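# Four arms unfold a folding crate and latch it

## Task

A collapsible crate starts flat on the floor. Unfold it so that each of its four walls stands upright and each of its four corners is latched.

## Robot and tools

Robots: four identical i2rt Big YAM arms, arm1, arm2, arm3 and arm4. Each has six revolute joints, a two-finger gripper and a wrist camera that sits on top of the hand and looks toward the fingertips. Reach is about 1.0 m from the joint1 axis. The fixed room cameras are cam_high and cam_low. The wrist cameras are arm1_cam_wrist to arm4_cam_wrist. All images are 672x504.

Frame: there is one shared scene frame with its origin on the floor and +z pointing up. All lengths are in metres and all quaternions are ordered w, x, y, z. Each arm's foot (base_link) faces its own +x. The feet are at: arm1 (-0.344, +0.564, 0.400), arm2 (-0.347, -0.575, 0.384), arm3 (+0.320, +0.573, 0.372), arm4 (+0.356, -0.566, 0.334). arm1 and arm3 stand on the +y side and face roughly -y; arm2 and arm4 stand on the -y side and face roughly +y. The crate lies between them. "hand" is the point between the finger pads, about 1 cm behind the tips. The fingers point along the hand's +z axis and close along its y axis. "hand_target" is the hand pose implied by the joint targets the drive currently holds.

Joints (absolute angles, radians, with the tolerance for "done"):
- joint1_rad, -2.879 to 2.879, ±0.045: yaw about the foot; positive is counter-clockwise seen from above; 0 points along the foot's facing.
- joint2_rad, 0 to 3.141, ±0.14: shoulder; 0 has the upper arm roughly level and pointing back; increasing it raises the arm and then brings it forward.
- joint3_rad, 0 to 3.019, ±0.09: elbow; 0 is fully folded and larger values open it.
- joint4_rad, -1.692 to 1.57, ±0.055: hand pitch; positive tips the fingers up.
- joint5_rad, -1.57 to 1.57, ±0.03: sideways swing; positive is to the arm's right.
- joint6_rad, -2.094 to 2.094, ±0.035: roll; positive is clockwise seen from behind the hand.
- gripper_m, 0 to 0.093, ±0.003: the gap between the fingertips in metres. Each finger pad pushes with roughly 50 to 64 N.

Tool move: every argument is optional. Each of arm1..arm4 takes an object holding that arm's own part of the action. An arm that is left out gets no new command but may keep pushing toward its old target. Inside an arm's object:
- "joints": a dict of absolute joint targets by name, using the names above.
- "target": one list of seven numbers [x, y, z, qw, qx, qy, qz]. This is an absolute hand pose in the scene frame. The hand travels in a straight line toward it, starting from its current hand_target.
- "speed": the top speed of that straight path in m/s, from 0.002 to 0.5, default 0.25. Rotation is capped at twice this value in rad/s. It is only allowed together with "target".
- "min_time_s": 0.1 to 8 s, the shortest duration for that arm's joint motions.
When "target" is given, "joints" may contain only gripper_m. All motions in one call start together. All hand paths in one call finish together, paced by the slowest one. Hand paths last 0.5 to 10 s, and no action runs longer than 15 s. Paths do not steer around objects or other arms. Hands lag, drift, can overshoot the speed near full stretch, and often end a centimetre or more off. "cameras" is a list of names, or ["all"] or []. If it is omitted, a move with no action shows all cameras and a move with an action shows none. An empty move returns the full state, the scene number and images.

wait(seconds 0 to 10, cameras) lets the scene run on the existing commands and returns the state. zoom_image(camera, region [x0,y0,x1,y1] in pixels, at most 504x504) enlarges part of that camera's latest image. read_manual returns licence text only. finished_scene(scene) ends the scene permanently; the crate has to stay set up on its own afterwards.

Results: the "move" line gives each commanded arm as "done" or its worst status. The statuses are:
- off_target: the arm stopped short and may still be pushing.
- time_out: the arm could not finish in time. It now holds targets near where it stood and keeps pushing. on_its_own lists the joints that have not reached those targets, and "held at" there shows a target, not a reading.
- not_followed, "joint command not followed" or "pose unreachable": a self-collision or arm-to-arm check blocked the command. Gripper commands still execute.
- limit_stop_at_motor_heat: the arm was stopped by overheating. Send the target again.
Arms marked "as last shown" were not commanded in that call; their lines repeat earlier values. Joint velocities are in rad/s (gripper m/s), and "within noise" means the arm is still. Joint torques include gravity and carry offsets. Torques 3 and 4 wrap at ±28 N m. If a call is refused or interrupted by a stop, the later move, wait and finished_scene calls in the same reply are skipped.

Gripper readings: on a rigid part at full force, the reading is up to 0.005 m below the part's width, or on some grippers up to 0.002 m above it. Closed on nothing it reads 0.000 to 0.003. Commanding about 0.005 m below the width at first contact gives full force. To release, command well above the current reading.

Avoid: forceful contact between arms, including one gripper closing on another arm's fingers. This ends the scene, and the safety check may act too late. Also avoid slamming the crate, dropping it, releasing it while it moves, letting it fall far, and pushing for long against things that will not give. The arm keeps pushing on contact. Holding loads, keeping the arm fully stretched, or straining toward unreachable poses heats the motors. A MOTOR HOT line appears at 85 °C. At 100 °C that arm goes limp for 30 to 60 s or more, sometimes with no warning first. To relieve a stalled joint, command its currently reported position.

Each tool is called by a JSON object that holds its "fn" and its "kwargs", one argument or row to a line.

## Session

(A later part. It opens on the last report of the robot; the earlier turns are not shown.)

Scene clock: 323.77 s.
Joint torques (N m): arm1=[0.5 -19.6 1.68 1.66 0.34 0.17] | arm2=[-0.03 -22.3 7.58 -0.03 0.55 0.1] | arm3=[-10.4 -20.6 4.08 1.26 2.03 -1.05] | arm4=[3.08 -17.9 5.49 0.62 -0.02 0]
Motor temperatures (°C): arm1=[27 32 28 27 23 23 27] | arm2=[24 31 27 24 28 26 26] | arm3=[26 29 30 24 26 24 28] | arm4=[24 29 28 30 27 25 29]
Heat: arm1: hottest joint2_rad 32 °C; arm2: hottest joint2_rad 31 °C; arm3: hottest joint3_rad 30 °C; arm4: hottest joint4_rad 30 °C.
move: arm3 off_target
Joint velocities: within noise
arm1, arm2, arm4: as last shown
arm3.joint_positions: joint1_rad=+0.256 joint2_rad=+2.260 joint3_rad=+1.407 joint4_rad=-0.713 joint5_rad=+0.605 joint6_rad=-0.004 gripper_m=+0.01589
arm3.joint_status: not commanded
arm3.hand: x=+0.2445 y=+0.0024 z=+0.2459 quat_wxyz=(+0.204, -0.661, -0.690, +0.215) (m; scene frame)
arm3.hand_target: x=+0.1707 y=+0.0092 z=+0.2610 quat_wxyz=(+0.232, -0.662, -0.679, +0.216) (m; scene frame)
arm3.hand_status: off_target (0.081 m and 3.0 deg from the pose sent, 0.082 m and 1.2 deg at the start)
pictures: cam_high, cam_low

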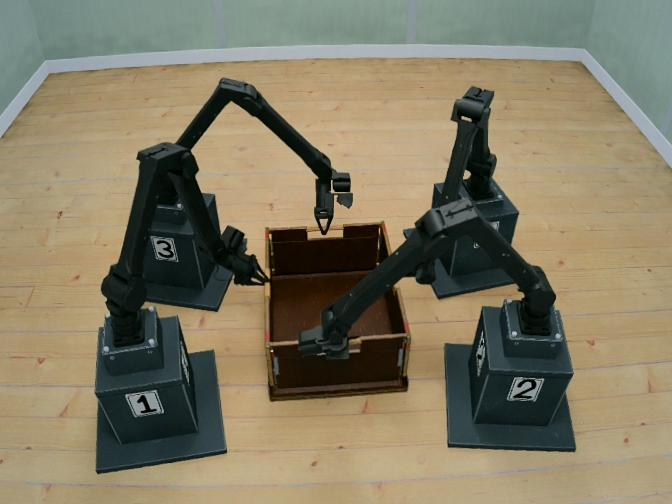

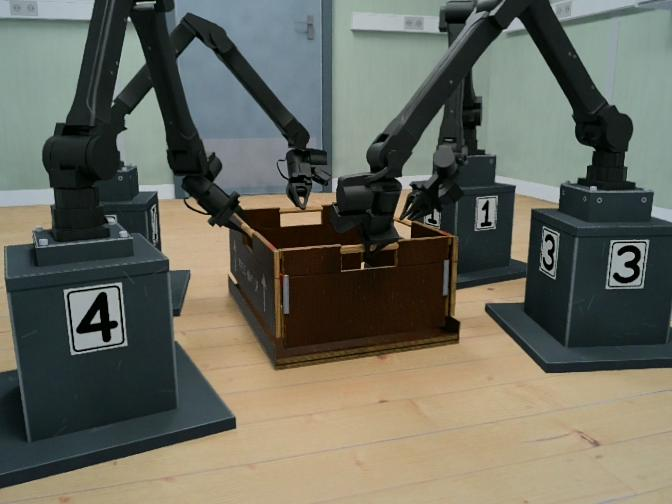

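{"fn": "move", "kwargs": {
  "arm3": {"target": [0.2465, 0.003, 0.264, -0.2278, 0.66, 0.6809, -0.2208], "speed": 0.2},
  "cameras": []
}}

{"fn": "move", "kwargs": {
  "arm3": {"joints": {"gripper_m": 0.055}},
  "arm2": {"joints": {"gripper_m": 0.055}},
  "cameras": ["cam_low", "cam_high", "arm3_cam_wrist", "arm2_cam_wrist"]
}}

{"fn": "zoom_image", "kwargs": {
  "camera": "cam_low",
  "region": [220, 180, 480, 380]
}}

Scene clock: 328.93 s.
Joint torques (N m): arm1=[0.5 -19.14 1.7 1.33 0.32 0.15] | arm2=[-0.03 -22.3 7.61 -0.06 0.55 0.09] | arm3=[0.21 -19.49 6.05 -2.26 1.83 0.22] | arm4=[3.08 -17.9 5.49 0.62 -0.03 0]
Motor temperatures (°C): arm1=[27 32 28 27 23 23 27] | arm2=[24 31 27 24 28 26 26] | arm3=[26 29 30 24 28 24 28] | arm4=[24 29 28 30 27 25 29]
Heat: arm1: hottest joint2_rad 32 °C; arm2: hottest joint2_rad 31 °C; arm3: hottest joint3_rad 30 °C; arm4: hottest joint4_rad 30 °C.
move: arm3 off_target
Joint velocities: within noise
arm1, arm2, arm4: as last shown
arm3.joint_positions: joint1_rad=+0.261 joint2_rad=+2.262 joint3_rad=+1.412 joint4_rad=-0.725 joint5_rad=+0.611 joint6_rad=+0.016 gripper_m=+0.01589
arm3.joint_status: not commanded
arm3.hand: x=+0.2463 y=+0.0027 z=+0.2469 quat_wxyz=(+0.206, -0.664, -0.685, +0.217) (m; scene frame)
arm3.hand_target: x=+0.2459 y=+0.0008 z=+0.2642 quat_wxyz=(+0.225, -0.658, -0.683, +0.224) (m; scene frame)
arm3.hand_status: off_target (0.017 m and 2.6 deg from the pose sent, 0.018 m and 3.0 deg at the start)
pictures: none
No camera images: "cameras" was empty.

Scene clock: 329.60 s.
Joint torques (N m): arm1=[0.56 -18.49 1.66 1.48 0.34 0.15] | arm2=[0.15 -22.48 7.08 -0.03 0.55 0.1] | arm3=[0.26 -19.14 6.16 -0.2 0.67 0.18] | arm4=[3.14 -17.9 5.49 0.61 -0.02 0]
Motor temperatures (°C): arm1=[27 32 28 27 23 23 27] | arm2=[24 31 27 24 28 26 26] | arm3=[26 29 30 24 28 24 28] | arm4=[24 29 28 30 27 25 29]
Heat: arm1: hottest joint2_rad 32 °C; arm2: hottest joint2_rad 31 °C; arm3: hottest joint3_rad 30 °C; arm4: hottest joint4_rad 30 °C.
move: arm2 done; arm3 done
Joint velocities: within noise
arm1, arm4: as last shown
arm2.joint_positions: joint1_rad=+0.239 joint2_rad=+2.309 joint3_rad=+1.459 joint4_rad=-0.844 joint5_rad=+0.671 joint6_rad=+0.105 gripper_m=+0.05481
arm2.joint_status: all done
arm2.hand: x=-0.2952 y=-0.0136 z=+0.2536 quat_wxyz=(-0.219, +0.680, -0.653, +0.252) (m; scene frame)
arm2.hand_target: x=-0.2968 y=+0.0026 z=+0.2649 quat_wxyz=(-0.231, +0.675, -0.659, +0.241) (m; scene frame)
arm2.hand_status: not commanded
arm3.joint_positions: joint1_rad=+0.255 joint2_rad=+2.259 joint3_rad=+1.412 joint4_rad=-0.782 joint5_rad=+0.643 joint6_rad=+0.018 gripper_m=+0.05482
arm3.joint_status: all done
arm3.hand: x=+0.2378 y=+0.0143 z=+0.2522 quat_wxyz=(+0.236, -0.657, -0.684, +0.210) (m; scene frame)
arm3.hand_target: x=+0.2409 y=+0.0033 z=+0.2641 quat_wxyz=(+0.229, -0.660, -0.681, +0.220) (m; scene frame)
arm3.hand_status: not commanded
pictures: arm2_cam_wrist, arm3_cam_wrist, cam_high, cam_low

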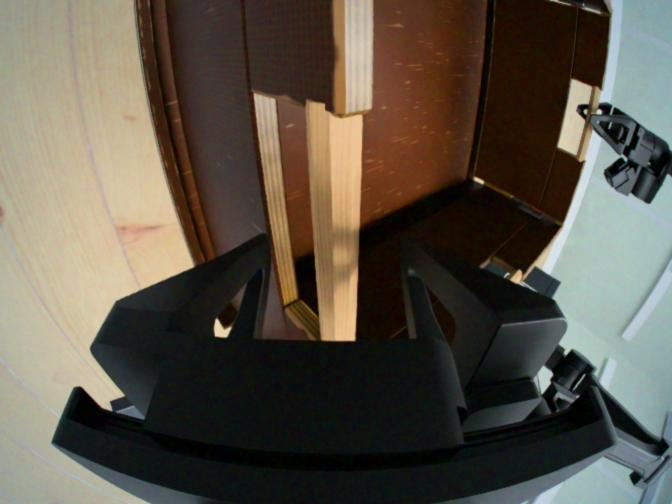

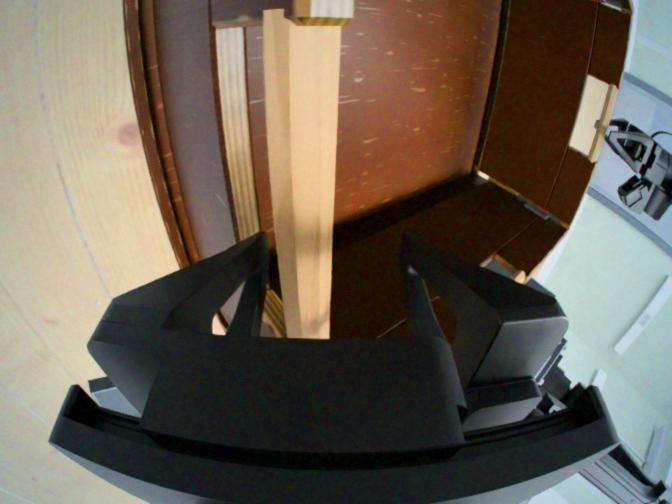

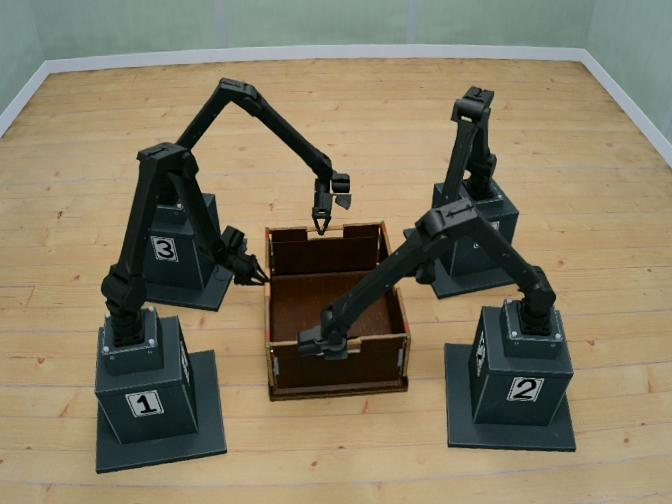

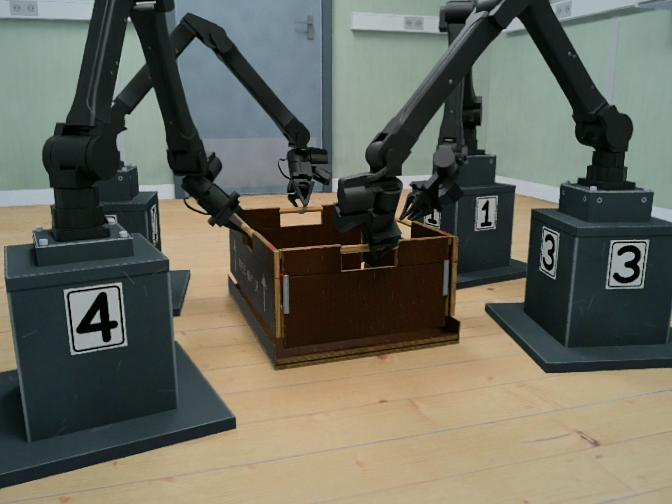

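Scaled by 1.938 from the camera's 672x504 image, which has a finer 960x720 frame.

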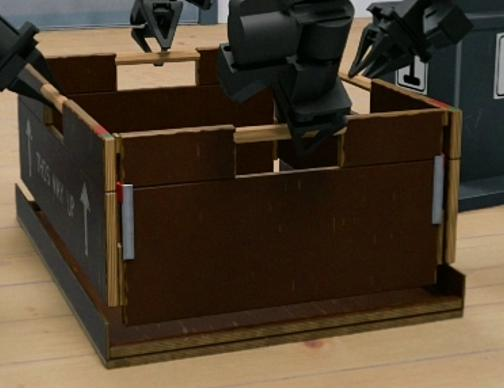

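{"fn": "move", "kwargs": {
  "arm2": {"target": [-0.362, 0.004, 0.347, -0.231, 0.675, -0.659, 0.241], "speed": 0.12},
  "arm3": {"target": [0.304, 0.003, 0.350, 0.229, -0.660, -0.681, 0.220], "speed": 0.12},
  "cameras": ["cam_low", "cam_high", "arm3_cam_wrist", "arm2_cam_wrist"]
}}

{"fn": "zoom_image", "kwargs": {
  "camera": "cam_low",
  "region": [220, 180, 480, 380]
}}

{"fn": "zoom_image", "kwargs": {
  "camera": "cam_high",
  "region": [250, 210, 430, 410]
}}

Scene clock: 334.13 s.
Joint torques (N m): arm1=[0.62 -18.84 1.68 1.5 0.37 0.14] | arm2=[0.03 -24.23 7.92 -0.36 0.32 0.16] | arm3=[0.44 -19.25 8.23 -0.23 0.42 0.24] | arm4=[3.08 -17.9 5.49 0.62 -0.02 0]
Motor temperatures (°C): arm1=[27 33 28 27 23 23 27] | arm2=[24 31 27 24 28 26 26] | arm3=[26 29 30 24 27 24 28] | arm4=[24 29 28 30 26 25 29]
Heat: arm1: hottest joint2_rad 33 °C; arm2: hottest joint2_rad 31 °C; arm3: hottest joint3_rad 30 °C; arm4: hottest joint4_rad 30 °C.
move: arm2 off_target; arm3 off_target
Joint velocities: within noise
arm1, arm4: as last shown
arm2.joint_positions: joint1_rad=+0.348 joint2_rad=+2.226 joint3_rad=+1.525 joint4_rad=-1.093 joint5_rad=+0.665 joint6_rad=+0.238 gripper_m=+0.05490
arm2.joint_status: not commanded
arm2.hand: x=-0.3571 y=-0.0130 z=+0.3216 quat_wxyz=(-0.219, +0.681, -0.648, +0.262) (m; scene frame)
arm2.hand_target: x=-0.3627 y=+0.0058 z=+0.3465 quat_wxyz=(-0.234, +0.674, -0.659, +0.238) (m; scene frame)
arm2.hand_status: off_target (0.031 m and 3.1 deg from the pose sent, 0.116 m and 2.1 deg at the start)
arm3.joint_positions: joint1_rad=+0.362 joint2_rad=+2.134 joint3_rad=+1.452 joint4_rad=-1.046 joint5_rad=+0.644 joint6_rad=+0.153 gripper_m=+0.05491
arm3.joint_status: not commanded
arm3.hand: x=+0.2961 y=+0.0194 z=+0.3344 quat_wxyz=(+0.247, -0.653, -0.685, +0.209) (m; scene frame)
arm3.hand_target: x=+0.3033 y=+0.0027 z=+0.3499 quat_wxyz=(+0.230, -0.660, -0.680, +0.221) (m; scene frame)
arm3.hand_status: off_target (0.024 m and 2.5 deg from the pose sent, 0.119 m and 1.5 deg at the start)
pictures: arm2_cam_wrist, arm3_cam_wrist, cam_high, cam_low

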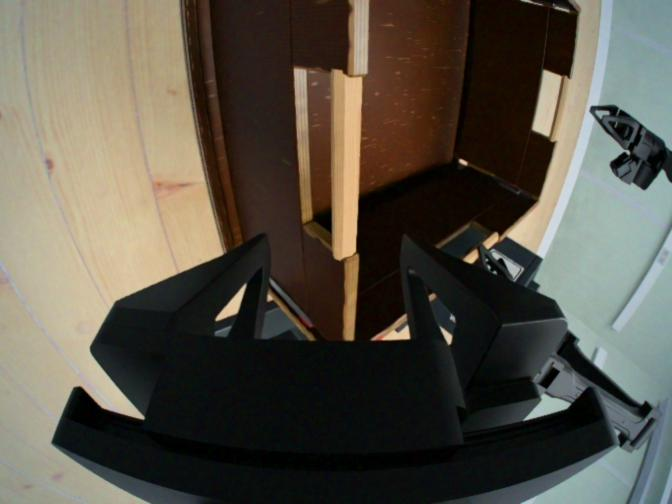

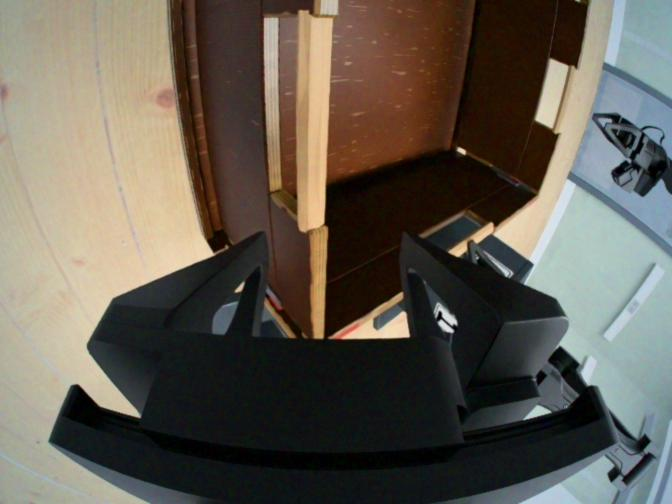

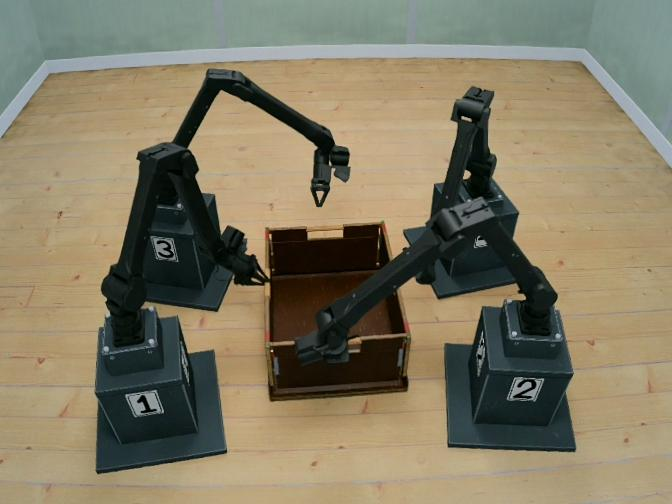

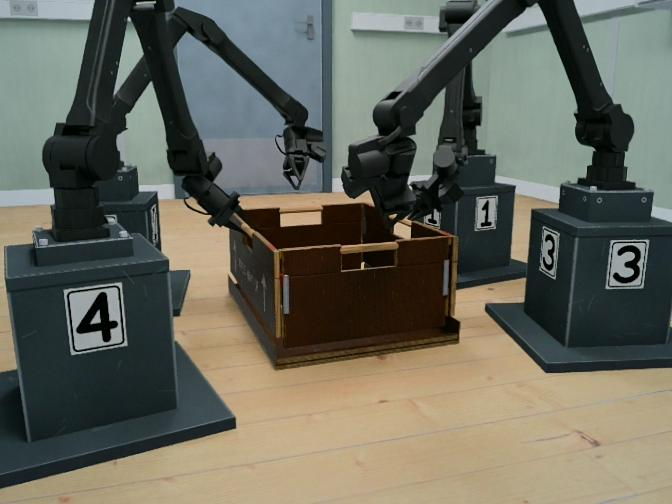

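Scaled by 1.938 from the camera's 672x504 image, which has a finer 960x720 frame.

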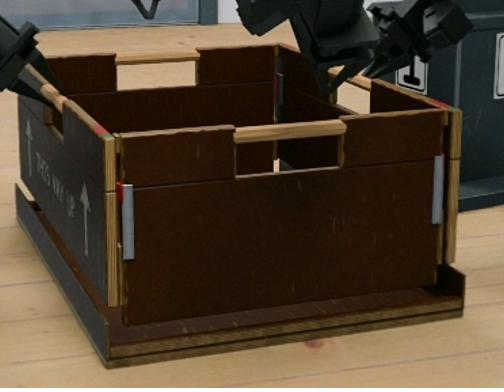

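Scaled by 2.520 from the camera's 672x504 image, which has a finer 960x720 frame.

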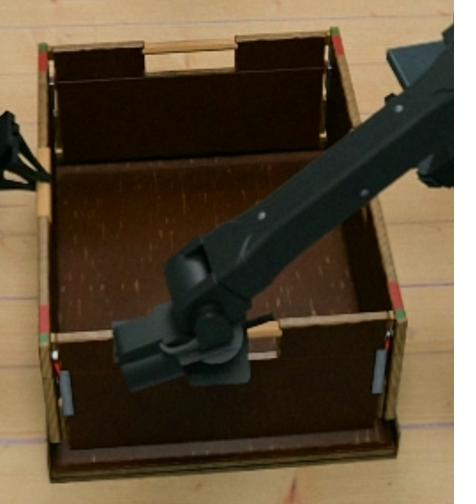

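{"fn": "zoom_image", "kwargs": {
  "camera": "arm2_cam_wrist",
  "region": [230, 250, 430, 345]
}}

{"fn": "zoom_image", "kwargs": {
  "camera": "arm3_cam_wrist",
  "region": [200, 230, 460, 345]
}}

{"fn": "zoom_image", "kwargs": {
  "camera": "cam_high",
  "region": [258, 325, 308, 375]
}}

{"fn": "zoom_image", "kwargs": {
  "camera": "cam_high",
  "region": [375, 315, 425, 365]
}}

Scaled by 2.520 from the camera's 672x504 image, which has a finer 960x720 frame.

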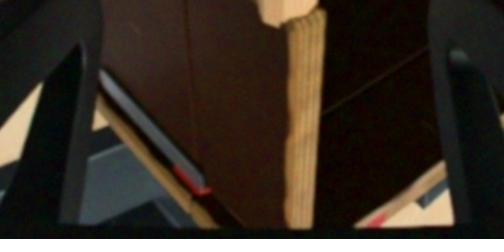

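Scaled by 1.938 from the camera's 672x504 image, which has a finer 960x720 frame.

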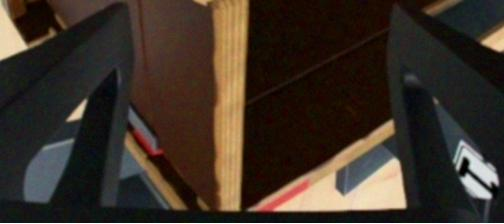

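Scaled by 10.080 from the camera's 672x504 image, which has a finer 960x720 frame.

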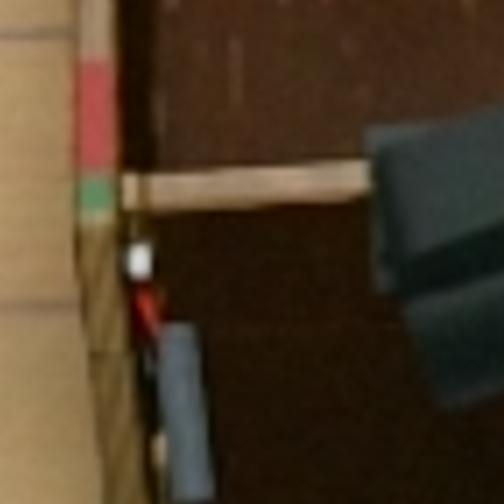

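Scaled by 10.080 from the camera's 672x504 image, which has a finer 960x720 frame.

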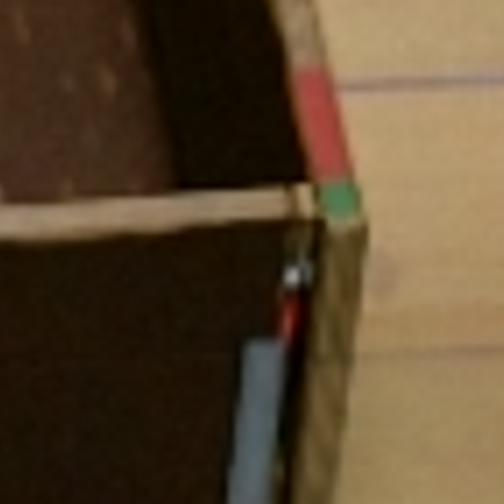

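{"fn": "move", "kwargs": {
  "arm1": {"joints": {"gripper_m": 0.05}},
  "arm4": {"joints": {"gripper_m": 0.05}},
  "cameras": ["cam_low", "cam_high", "arm1_cam_wrist", "arm4_cam_wrist"]
}}

{"fn": "zoom_image", "kwargs": {
  "camera": "cam_low",
  "region": [220, 180, 480, 380]
}}

Scene clock: 342.83 s.
Joint torques (N m): arm1=[0.5 -18.49 1.84 1.52 0.36 0.16] | arm2=[0.09 -24.23 7.94 -0.36 0.32 0.14] | arm3=[-0.21 -18.55 8.21 -0.51 0.41 0.25] | arm4=[2.08 -15.33 5.89 0.68 0.11 0.01]
Motor temperatures (°C): arm1=[27 33 28 27 23 23 27] | arm2=[24 31 27 24 28 26 26] | arm3=[26 28 30 24 27 24 28] | arm4=[24 29 28 30 26 25 29]
Heat: arm1: hottest joint2_rad 33 °C; arm2: hottest joint2_rad 31 °C; arm3: hottest joint3_rad 30 °C; arm4: hottest joint4_rad 30 °C.
move: arm1 done; arm4 done
Joint velocities: within noise
arm1.joint_positions: joint1_rad=+0.751 joint2_rad=+2.154 joint3_rad=+0.762 joint4_rad=+0.394 joint5_rad=+0.591 joint6_rad=-0.857 gripper_m=+0.04994
arm1.joint_status: all done
arm1.hand: x=-0.0216 y=+0.2039 z=+0.2499 quat_wxyz=(-0.006, +0.021, -0.920, +0.391) (m; scene frame)
arm1.hand_target: x=-0.0202 y=+0.2058 z=+0.2530 quat_wxyz=(-0.009, +0.021, -0.920, +0.392) (m; scene frame)
arm1.hand_status: not commanded
arm2.joint_positions: joint1_rad=+0.346 joint2_rad=+2.226 joint3_rad=+1.525 joint4_rad=-1.093 joint5_rad=+0.665 joint6_rad=+0.238 gripper_m=+0.05490
arm2.joint_status: not commanded
arm2.hand: x=-0.3563 y=-0.0130 z=+0.3216 quat_wxyz=(-0.219, +0.681, -0.648, +0.262) (m; scene frame)
arm2.hand_target: x=-0.3618 y=+0.0059 z=+0.3465 quat_wxyz=(-0.234, +0.674, -0.659, +0.238) (m; scene frame)
arm2.hand_status: not commanded
arm3: as last shown
arm4.joint_positions: joint1_rad=+0.827 joint2_rad=+1.963 joint3_rad=+0.863 joint4_rad=+0.023 joint5_rad=+0.665 joint6_rad=-0.749 gripper_m=+0.04993
arm4.joint_status: all done
arm4.hand: x=-0.0214 y=-0.2169 z=+0.2630 quat_wxyz=(-0.392, +0.920, +0.018, +0.004) (m; scene frame)
arm4.hand_target: x=-0.0240 y=-0.2185 z=+0.2624 quat_wxyz=(-0.390, +0.920, +0.028, +0.006) (m; scene frame)
arm4.hand_status: not commanded
pictures: arm1_cam_wrist, arm4_cam_wrist, cam_high, cam_low

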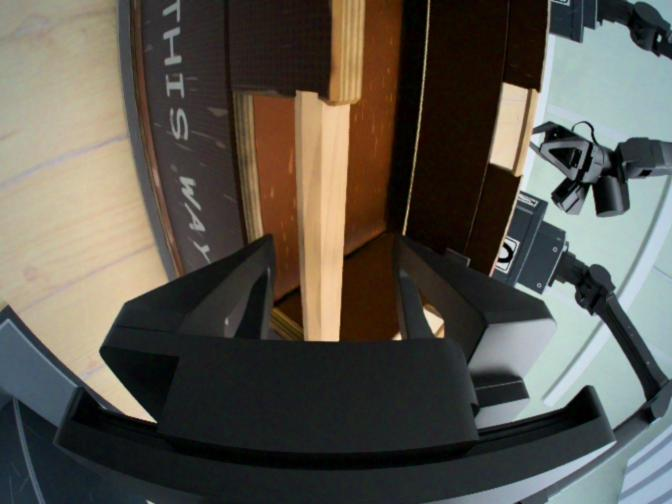

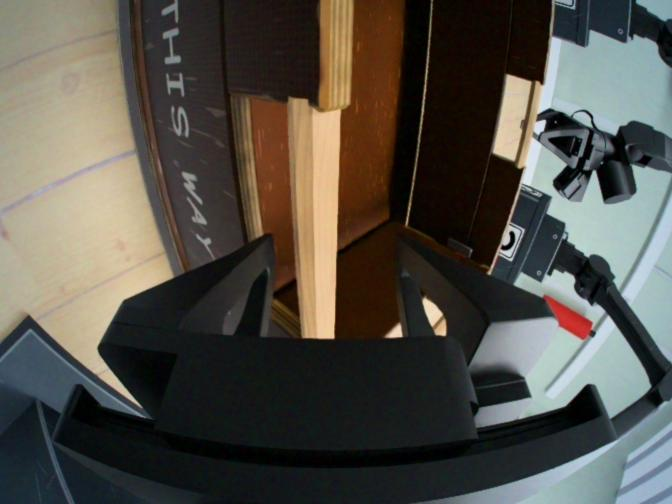

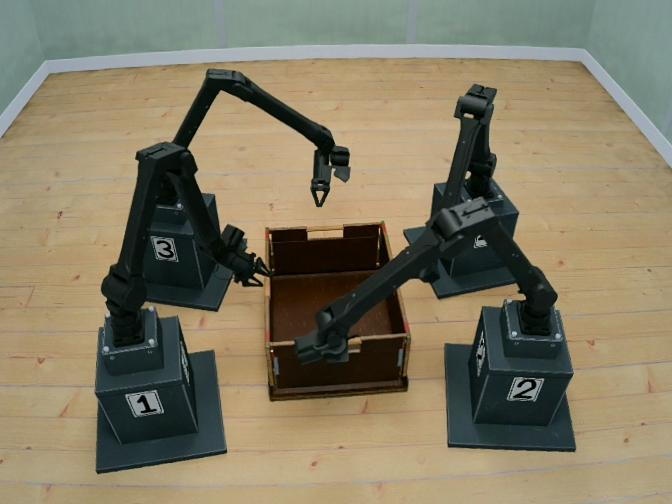

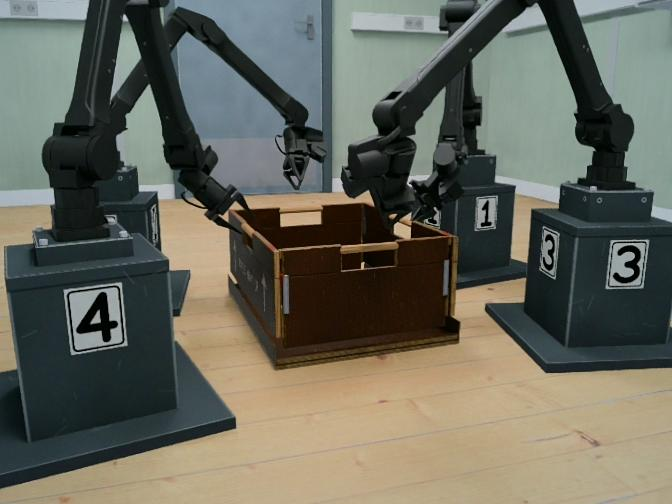

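Scaled by 1.938 from the camera's 672x504 image, which has a finer 960x720 frame.

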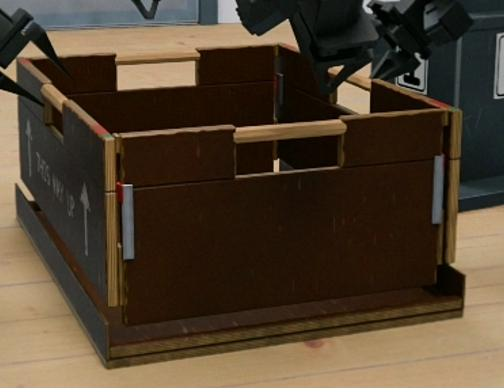

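{"fn": "move", "kwargs": {
  "arm1": {"target": [-0.021, 0.279, 0.324, -0.009, 0.021, -0.920, 0.392], "speed": 0.12},
  "arm4": {"target": [-0.024, -0.292, 0.333, -0.390, 0.920, 0.028, 0.006], "speed": 0.12},
  "cameras": ["cam_low", "cam_high", "arm1_cam_wrist", "arm4_cam_wrist"]
}}

{"fn": "zoom_image", "kwargs": {
  "camera": "cam_low",
  "region": [220, 180, 480, 380]
}}

{"fn": "zoom_image", "kwargs": {
  "camera": "cam_high",
  "region": [250, 210, 430, 410]
}}

Scene clock: 346.80 s.
Joint torques (N m): arm1=[1.03 -15.68 3.02 1.13 0.59 0.29] | arm2=[0.09 -24.23 7.92 -0.36 0.32 0.14] | arm3=[0.09 -19.14 8.29 -0.42 0.43 0.25] | arm4=[1.96 -13.27 6.24 0.21 0.36 0.39]
Motor temperatures (°C): arm1=[27 33 28 27 23 23 27] | arm2=[24 31 27 24 28 26 26] | arm3=[26 28 31 24 27 24 27] | arm4=[24 29 28 30 26 25 29]
Heat: arm1: hottest joint2_rad 33 °C; arm2: hottest joint2_rad 31 °C; arm3: hottest joint3_rad 31 °C; arm4: hottest joint4_rad 30 °C.
move: arm1 done; arm4 done
Joint velocities: within noise
arm1.joint_positions: joint1_rad=+0.909 joint2_rad=+1.878 joint3_rad=+0.632 joint4_rad=+0.152 joint5_rad=+0.671 joint6_rad=-0.698 gripper_m=+0.04997
arm1.joint_status: not commanded
arm1.hand: x=-0.0219 y=+0.2746 z=+0.3218 quat_wxyz=(-0.006, +0.025, -0.919, +0.392) (m; scene frame)
arm1.hand_target: x=-0.0219 y=+0.2786 z=+0.3236 quat_wxyz=(-0.008, +0.022, -0.920, +0.392) (m; scene frame)
arm1.hand_status: done (0.005 m and 0.6 deg from the pose sent, 0.106 m and 0.3 deg at the start)
arm2, arm3: as last shown
arm4.joint_positions: joint1_rad=+0.978 joint2_rad=+1.734 joint3_rad=+0.814 joint4_rad=-0.259 joint5_rad=+0.726 joint6_rad=-0.602 gripper_m=+0.04995
arm4.joint_status: not commanded
arm4.hand: x=-0.0265 y=-0.2859 z=+0.3351 quat_wxyz=(-0.393, +0.919, +0.030, +0.005) (m; scene frame)
arm4.hand_target: x=-0.0229 y=-0.2899 z=+0.3330 quat_wxyz=(-0.391, +0.920, +0.027, +0.007) (m; scene frame)
arm4.hand_status: done (0.007 m and 0.5 deg from the pose sent, 0.103 m and 1.2 deg at the start)
pictures: arm1_cam_wrist, arm4_cam_wrist, cam_high, cam_low

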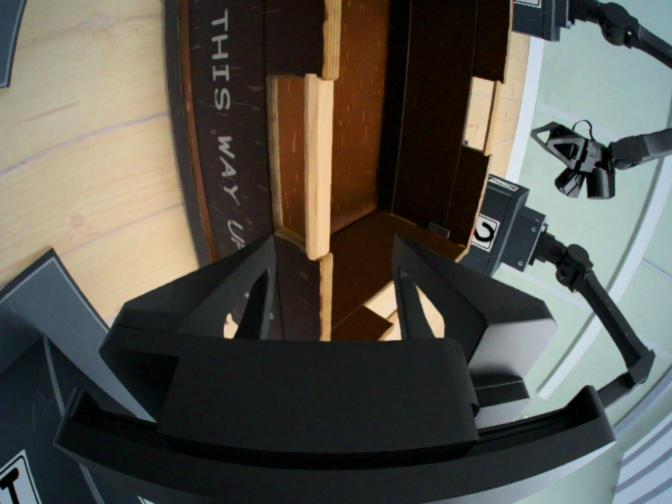

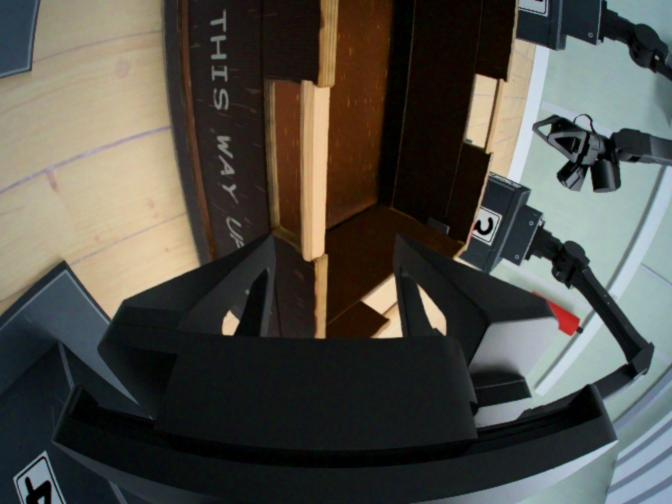

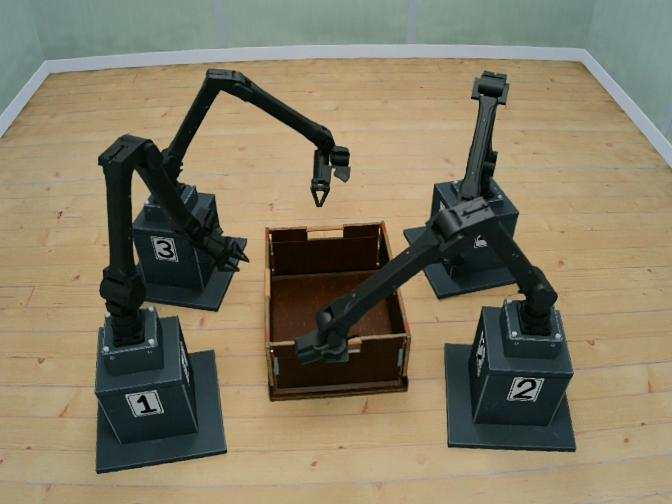

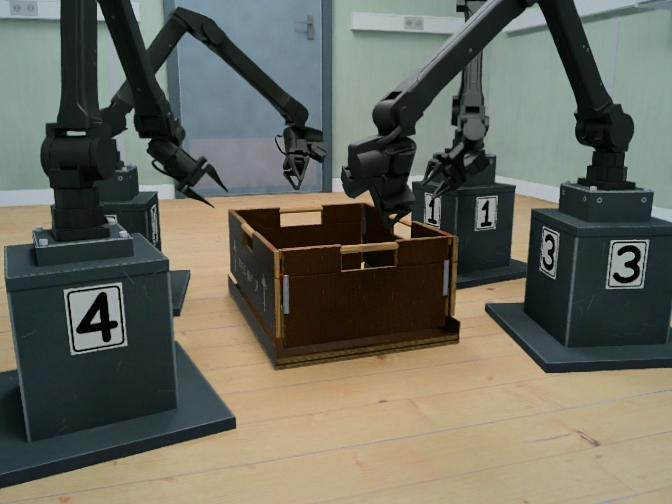

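Scaled by 1.938 from the camera's 672x504 image, which has a finer 960x720 frame.

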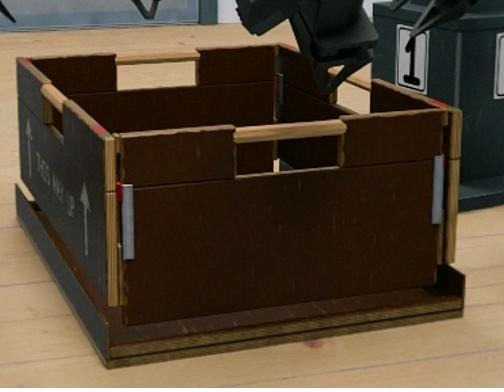

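Scaled by 2.520 from the camera's 672x504 image, which has a finer 960x720 frame.

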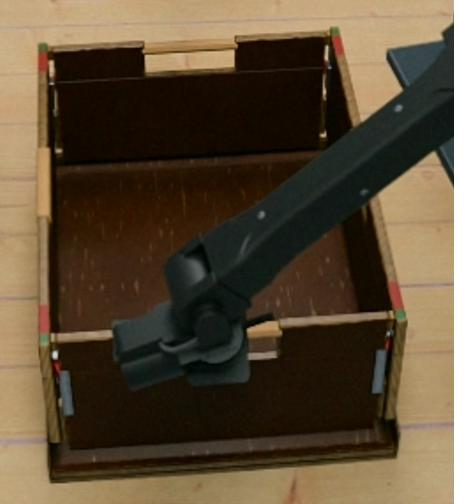

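{"fn": "move", "kwargs": {
  "arm2": {"target": [-0.40, -0.22, 0.345, 0.0, 0.718, -0.696, 0.0], "speed": 0.25},
  "arm3": {"target": [0.36, 0.215, 0.34, 0.0, -0.696, -0.718, 0.0], "speed": 0.25},
  "cameras": ["arm3_cam_wrist", "arm2_cam_wrist", "cam_high"]
}}

{"fn": "zoom_image", "kwargs": {
  "camera": "arm3_cam_wrist",
  "region": [340, 20, 560, 240]
}}

{"fn": "zoom_image", "kwargs": {
  "camera": "arm2_cam_wrist",
  "region": [340, 20, 560, 240]
}}

{"fn": "zoom_image", "kwargs": {
  "camera": "cam_high",
  "region": [250, 210, 430, 410]
}}

Scene clock: 358.73 s.
Joint torques (N m): arm1=[0.73 -15.21 2.92 1.1 0.6 0.29] | arm2=[-0.73 -14.33 4.72 0.69 -0.09 -0.12] | arm3=[-1.73 -11.99 3.51 0.8 0.03 -0.03] | arm4=[2.2 -13.27 6.24 0.27 0.35 0.38]
Motor temperatures (°C): arm1=[27 32 28 27 23 23 26] | arm2=[24 31 28 24 28 26 25] | arm3=[26 28 31 24 26 23 27] | arm4=[24 29 28 30 27 25 28]
Heat: arm1: hottest joint2_rad 32 °C; arm2: hottest joint2_rad 31 °C; arm3: hottest joint3_rad 31 °C; arm4: hottest joint4_rad 30 °C.
move: arm2 off_target; arm3 done
Joint velocities: within noise
arm1.joint_positions: joint1_rad=+0.909 joint2_rad=+1.878 joint3_rad=+0.632 joint4_rad=+0.152 joint5_rad=+0.671 joint6_rad=-0.696 gripper_m=+0.04997
arm1.joint_status: not commanded
arm1.hand: x=-0.0219 y=+0.2746 z=+0.3218 quat_wxyz=(-0.006, +0.024, -0.919, +0.392) (m; scene frame)
arm1.hand_target: x=-0.0218 y=+0.2786 z=+0.3236 quat_wxyz=(-0.008, +0.022, -0.920, +0.392) (m; scene frame)
arm1.hand_status: not commanded
arm2.joint_positions: joint1_rad=+0.291 joint2_rad=+1.659 joint3_rad=+0.757 joint4_rad=-0.712 joint5_rad=+0.007 joint6_rad=+0.136 gripper_m=+0.05490
arm2.joint_status: not commanded
arm2.hand: x=-0.3988 y=-0.2302 z=+0.3386 quat_wxyz=(+0.010, +0.714, -0.700, +0.020) (m; scene frame)
arm2.hand_target: x=-0.3980 y=-0.2225 z=+0.3466 quat_wxyz=(+0.000, +0.715, -0.700, +0.004) (m; scene frame)
arm2.hand_status: off_target (0.012 m and 2.6 deg from the pose sent, 0.213 m and 39.9 deg at the start)
arm3.joint_positions: joint1_rad=+0.342 joint2_rad=+1.633 joint3_rad=+0.782 joint4_rad=-0.730 joint5_rad=+0.009 joint6_rad=+0.102 gripper_m=+0.05491
arm3.joint_status: not commanded
arm3.hand: x=+0.3641 y=+0.2138 z=+0.3407 quat_wxyz=(+0.006, -0.698, -0.716, -0.001) (m; scene frame)
arm3.hand_target: x=+0.3603 y=+0.2152 z=+0.3420 quat_wxyz=(+0.000, -0.699, -0.715, +0.002) (m; scene frame)
arm3.hand_status: done (0.004 m and 0.8 deg from the pose sent, 0.206 m and 37.7 deg at the start)
arm4.joint_positions: joint1_rad=+0.973 joint2_rad=+1.734 joint3_rad=+0.814 joint4_rad=-0.259 joint5_rad=+0.726 joint6_rad=-0.602 gripper_m=+0.04995
arm4.joint_status: not commanded
arm4.hand: x=-0.0252 y=-0.2841 z=+0.3351 quat_wxyz=(-0.393, +0.919, +0.028, +0.006) (m; scene frame)
arm4.hand_target: x=-0.0216 y=-0.2882 z=+0.3330 quat_wxyz=(-0.391, +0.920, +0.025, +0.008) (m; scene frame)
arm4.hand_status: not commanded
pictures: arm2_cam_wrist, arm3_cam_wrist, cam_high

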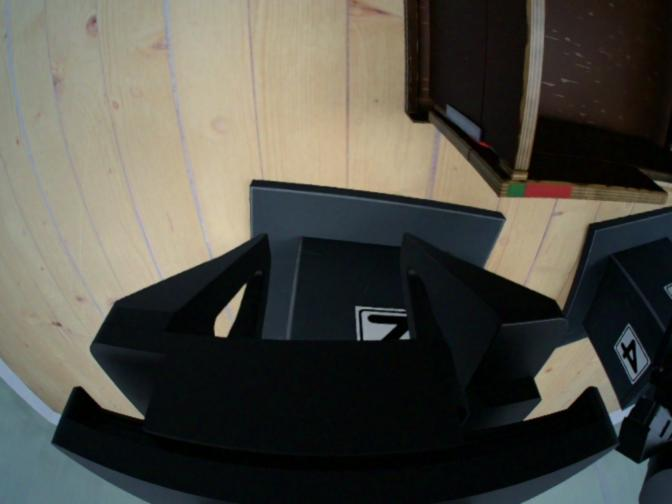

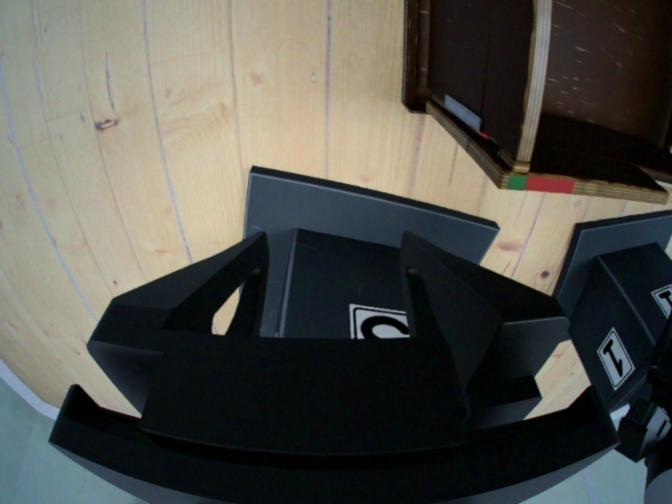

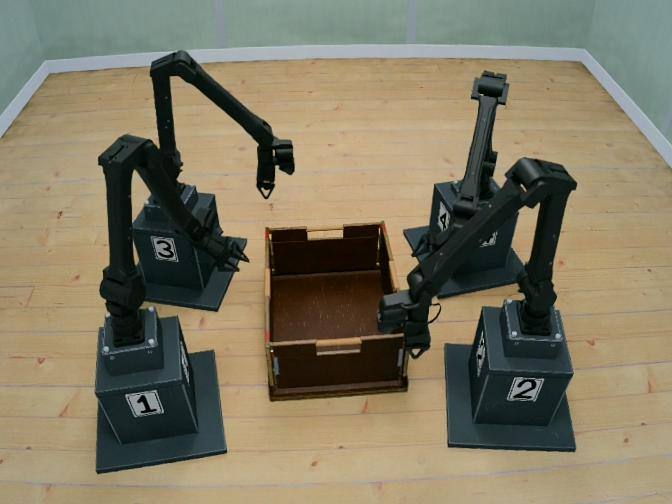

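Scaled by 2.291 from the camera's 672x504 image, which has a finer 960x720 frame.

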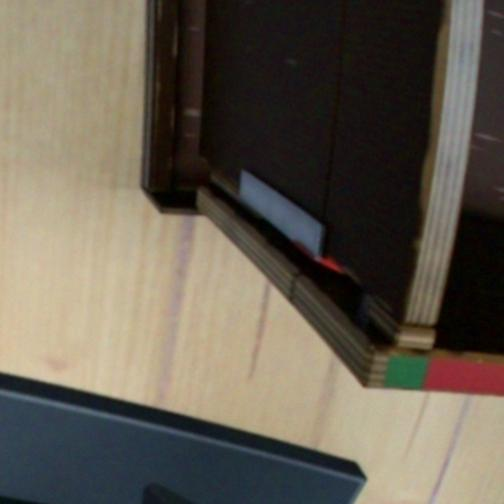

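Scaled by 2.291 from the camera's 672x504 image, which has a finer 960x720 frame.

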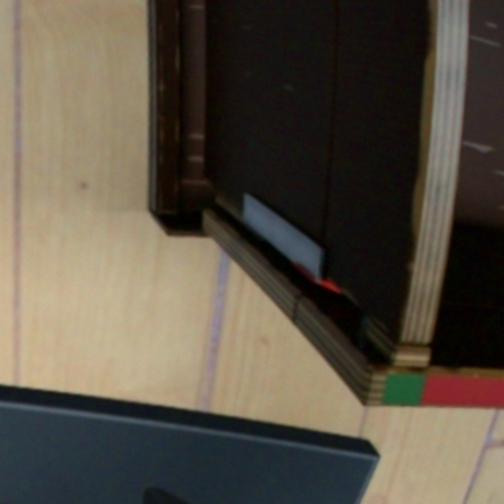

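Scaled by 2.520 from the camera's 672x504 image, which has a finer 960x720 frame.

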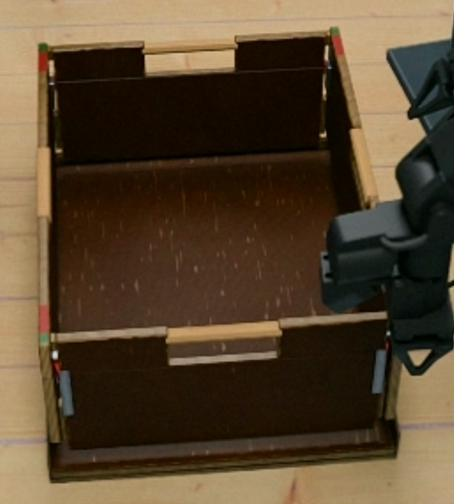

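{"fn": "zoom_image", "kwargs": {
  "camera": "arm2_cam_wrist",
  "region": [470, 120, 590, 210]
}}

{"fn": "zoom_image", "kwargs": {
  "camera": "arm3_cam_wrist",
  "region": [470, 110, 590, 200]
}}

{"fn": "zoom_image", "kwargs": {
  "camera": "cam_high",
  "region": [258, 325, 298, 365]
}}

{"fn": "zoom_image", "kwargs": {
  "camera": "cam_high",
  "region": [258, 215, 298, 255]
}}

{"fn": "zoom_image", "kwargs": {
  "camera": "cam_high",
  "region": [365, 210, 405, 250]
}}

Scaled by 4.200 from the camera's 672x504 image, which has a finer 960x720 frame.

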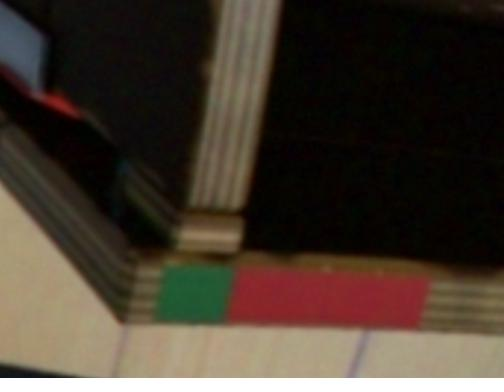

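Scaled by 4.200 from the camera's 672x504 image, which has a finer 960x720 frame.

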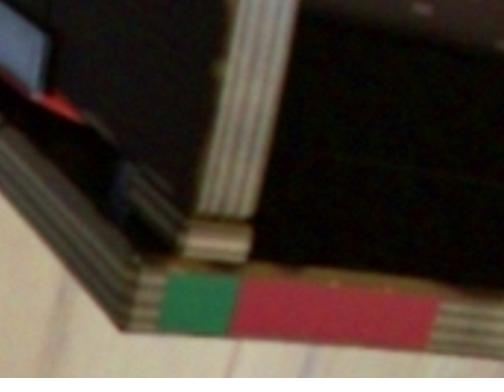

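Scaled by 12.600 from the camera's 672x504 image, which has a finer 960x720 frame.

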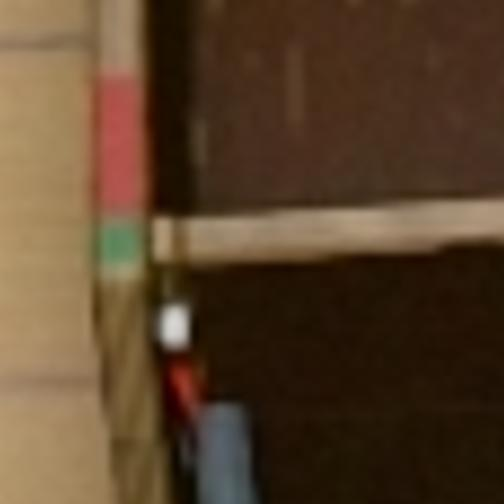

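Scaled by 12.600 from the camera's 672x504 image, which has a finer 960x720 frame.

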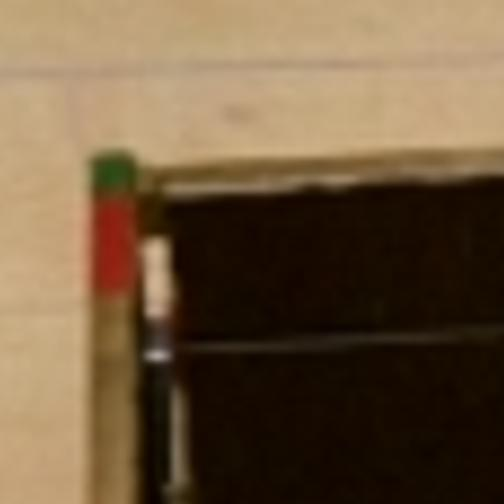

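Scaled by 12.600 from the camera's 672x504 image, which has a finer 960x720 frame.

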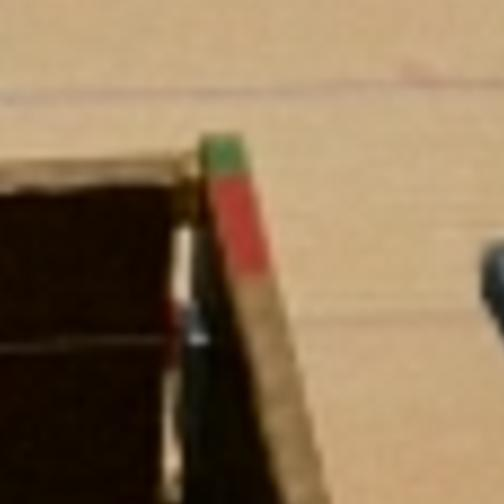

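{"fn": "finished_scene", "kwargs": {
  "scene": 1
}}

The scene is finished: the task was done.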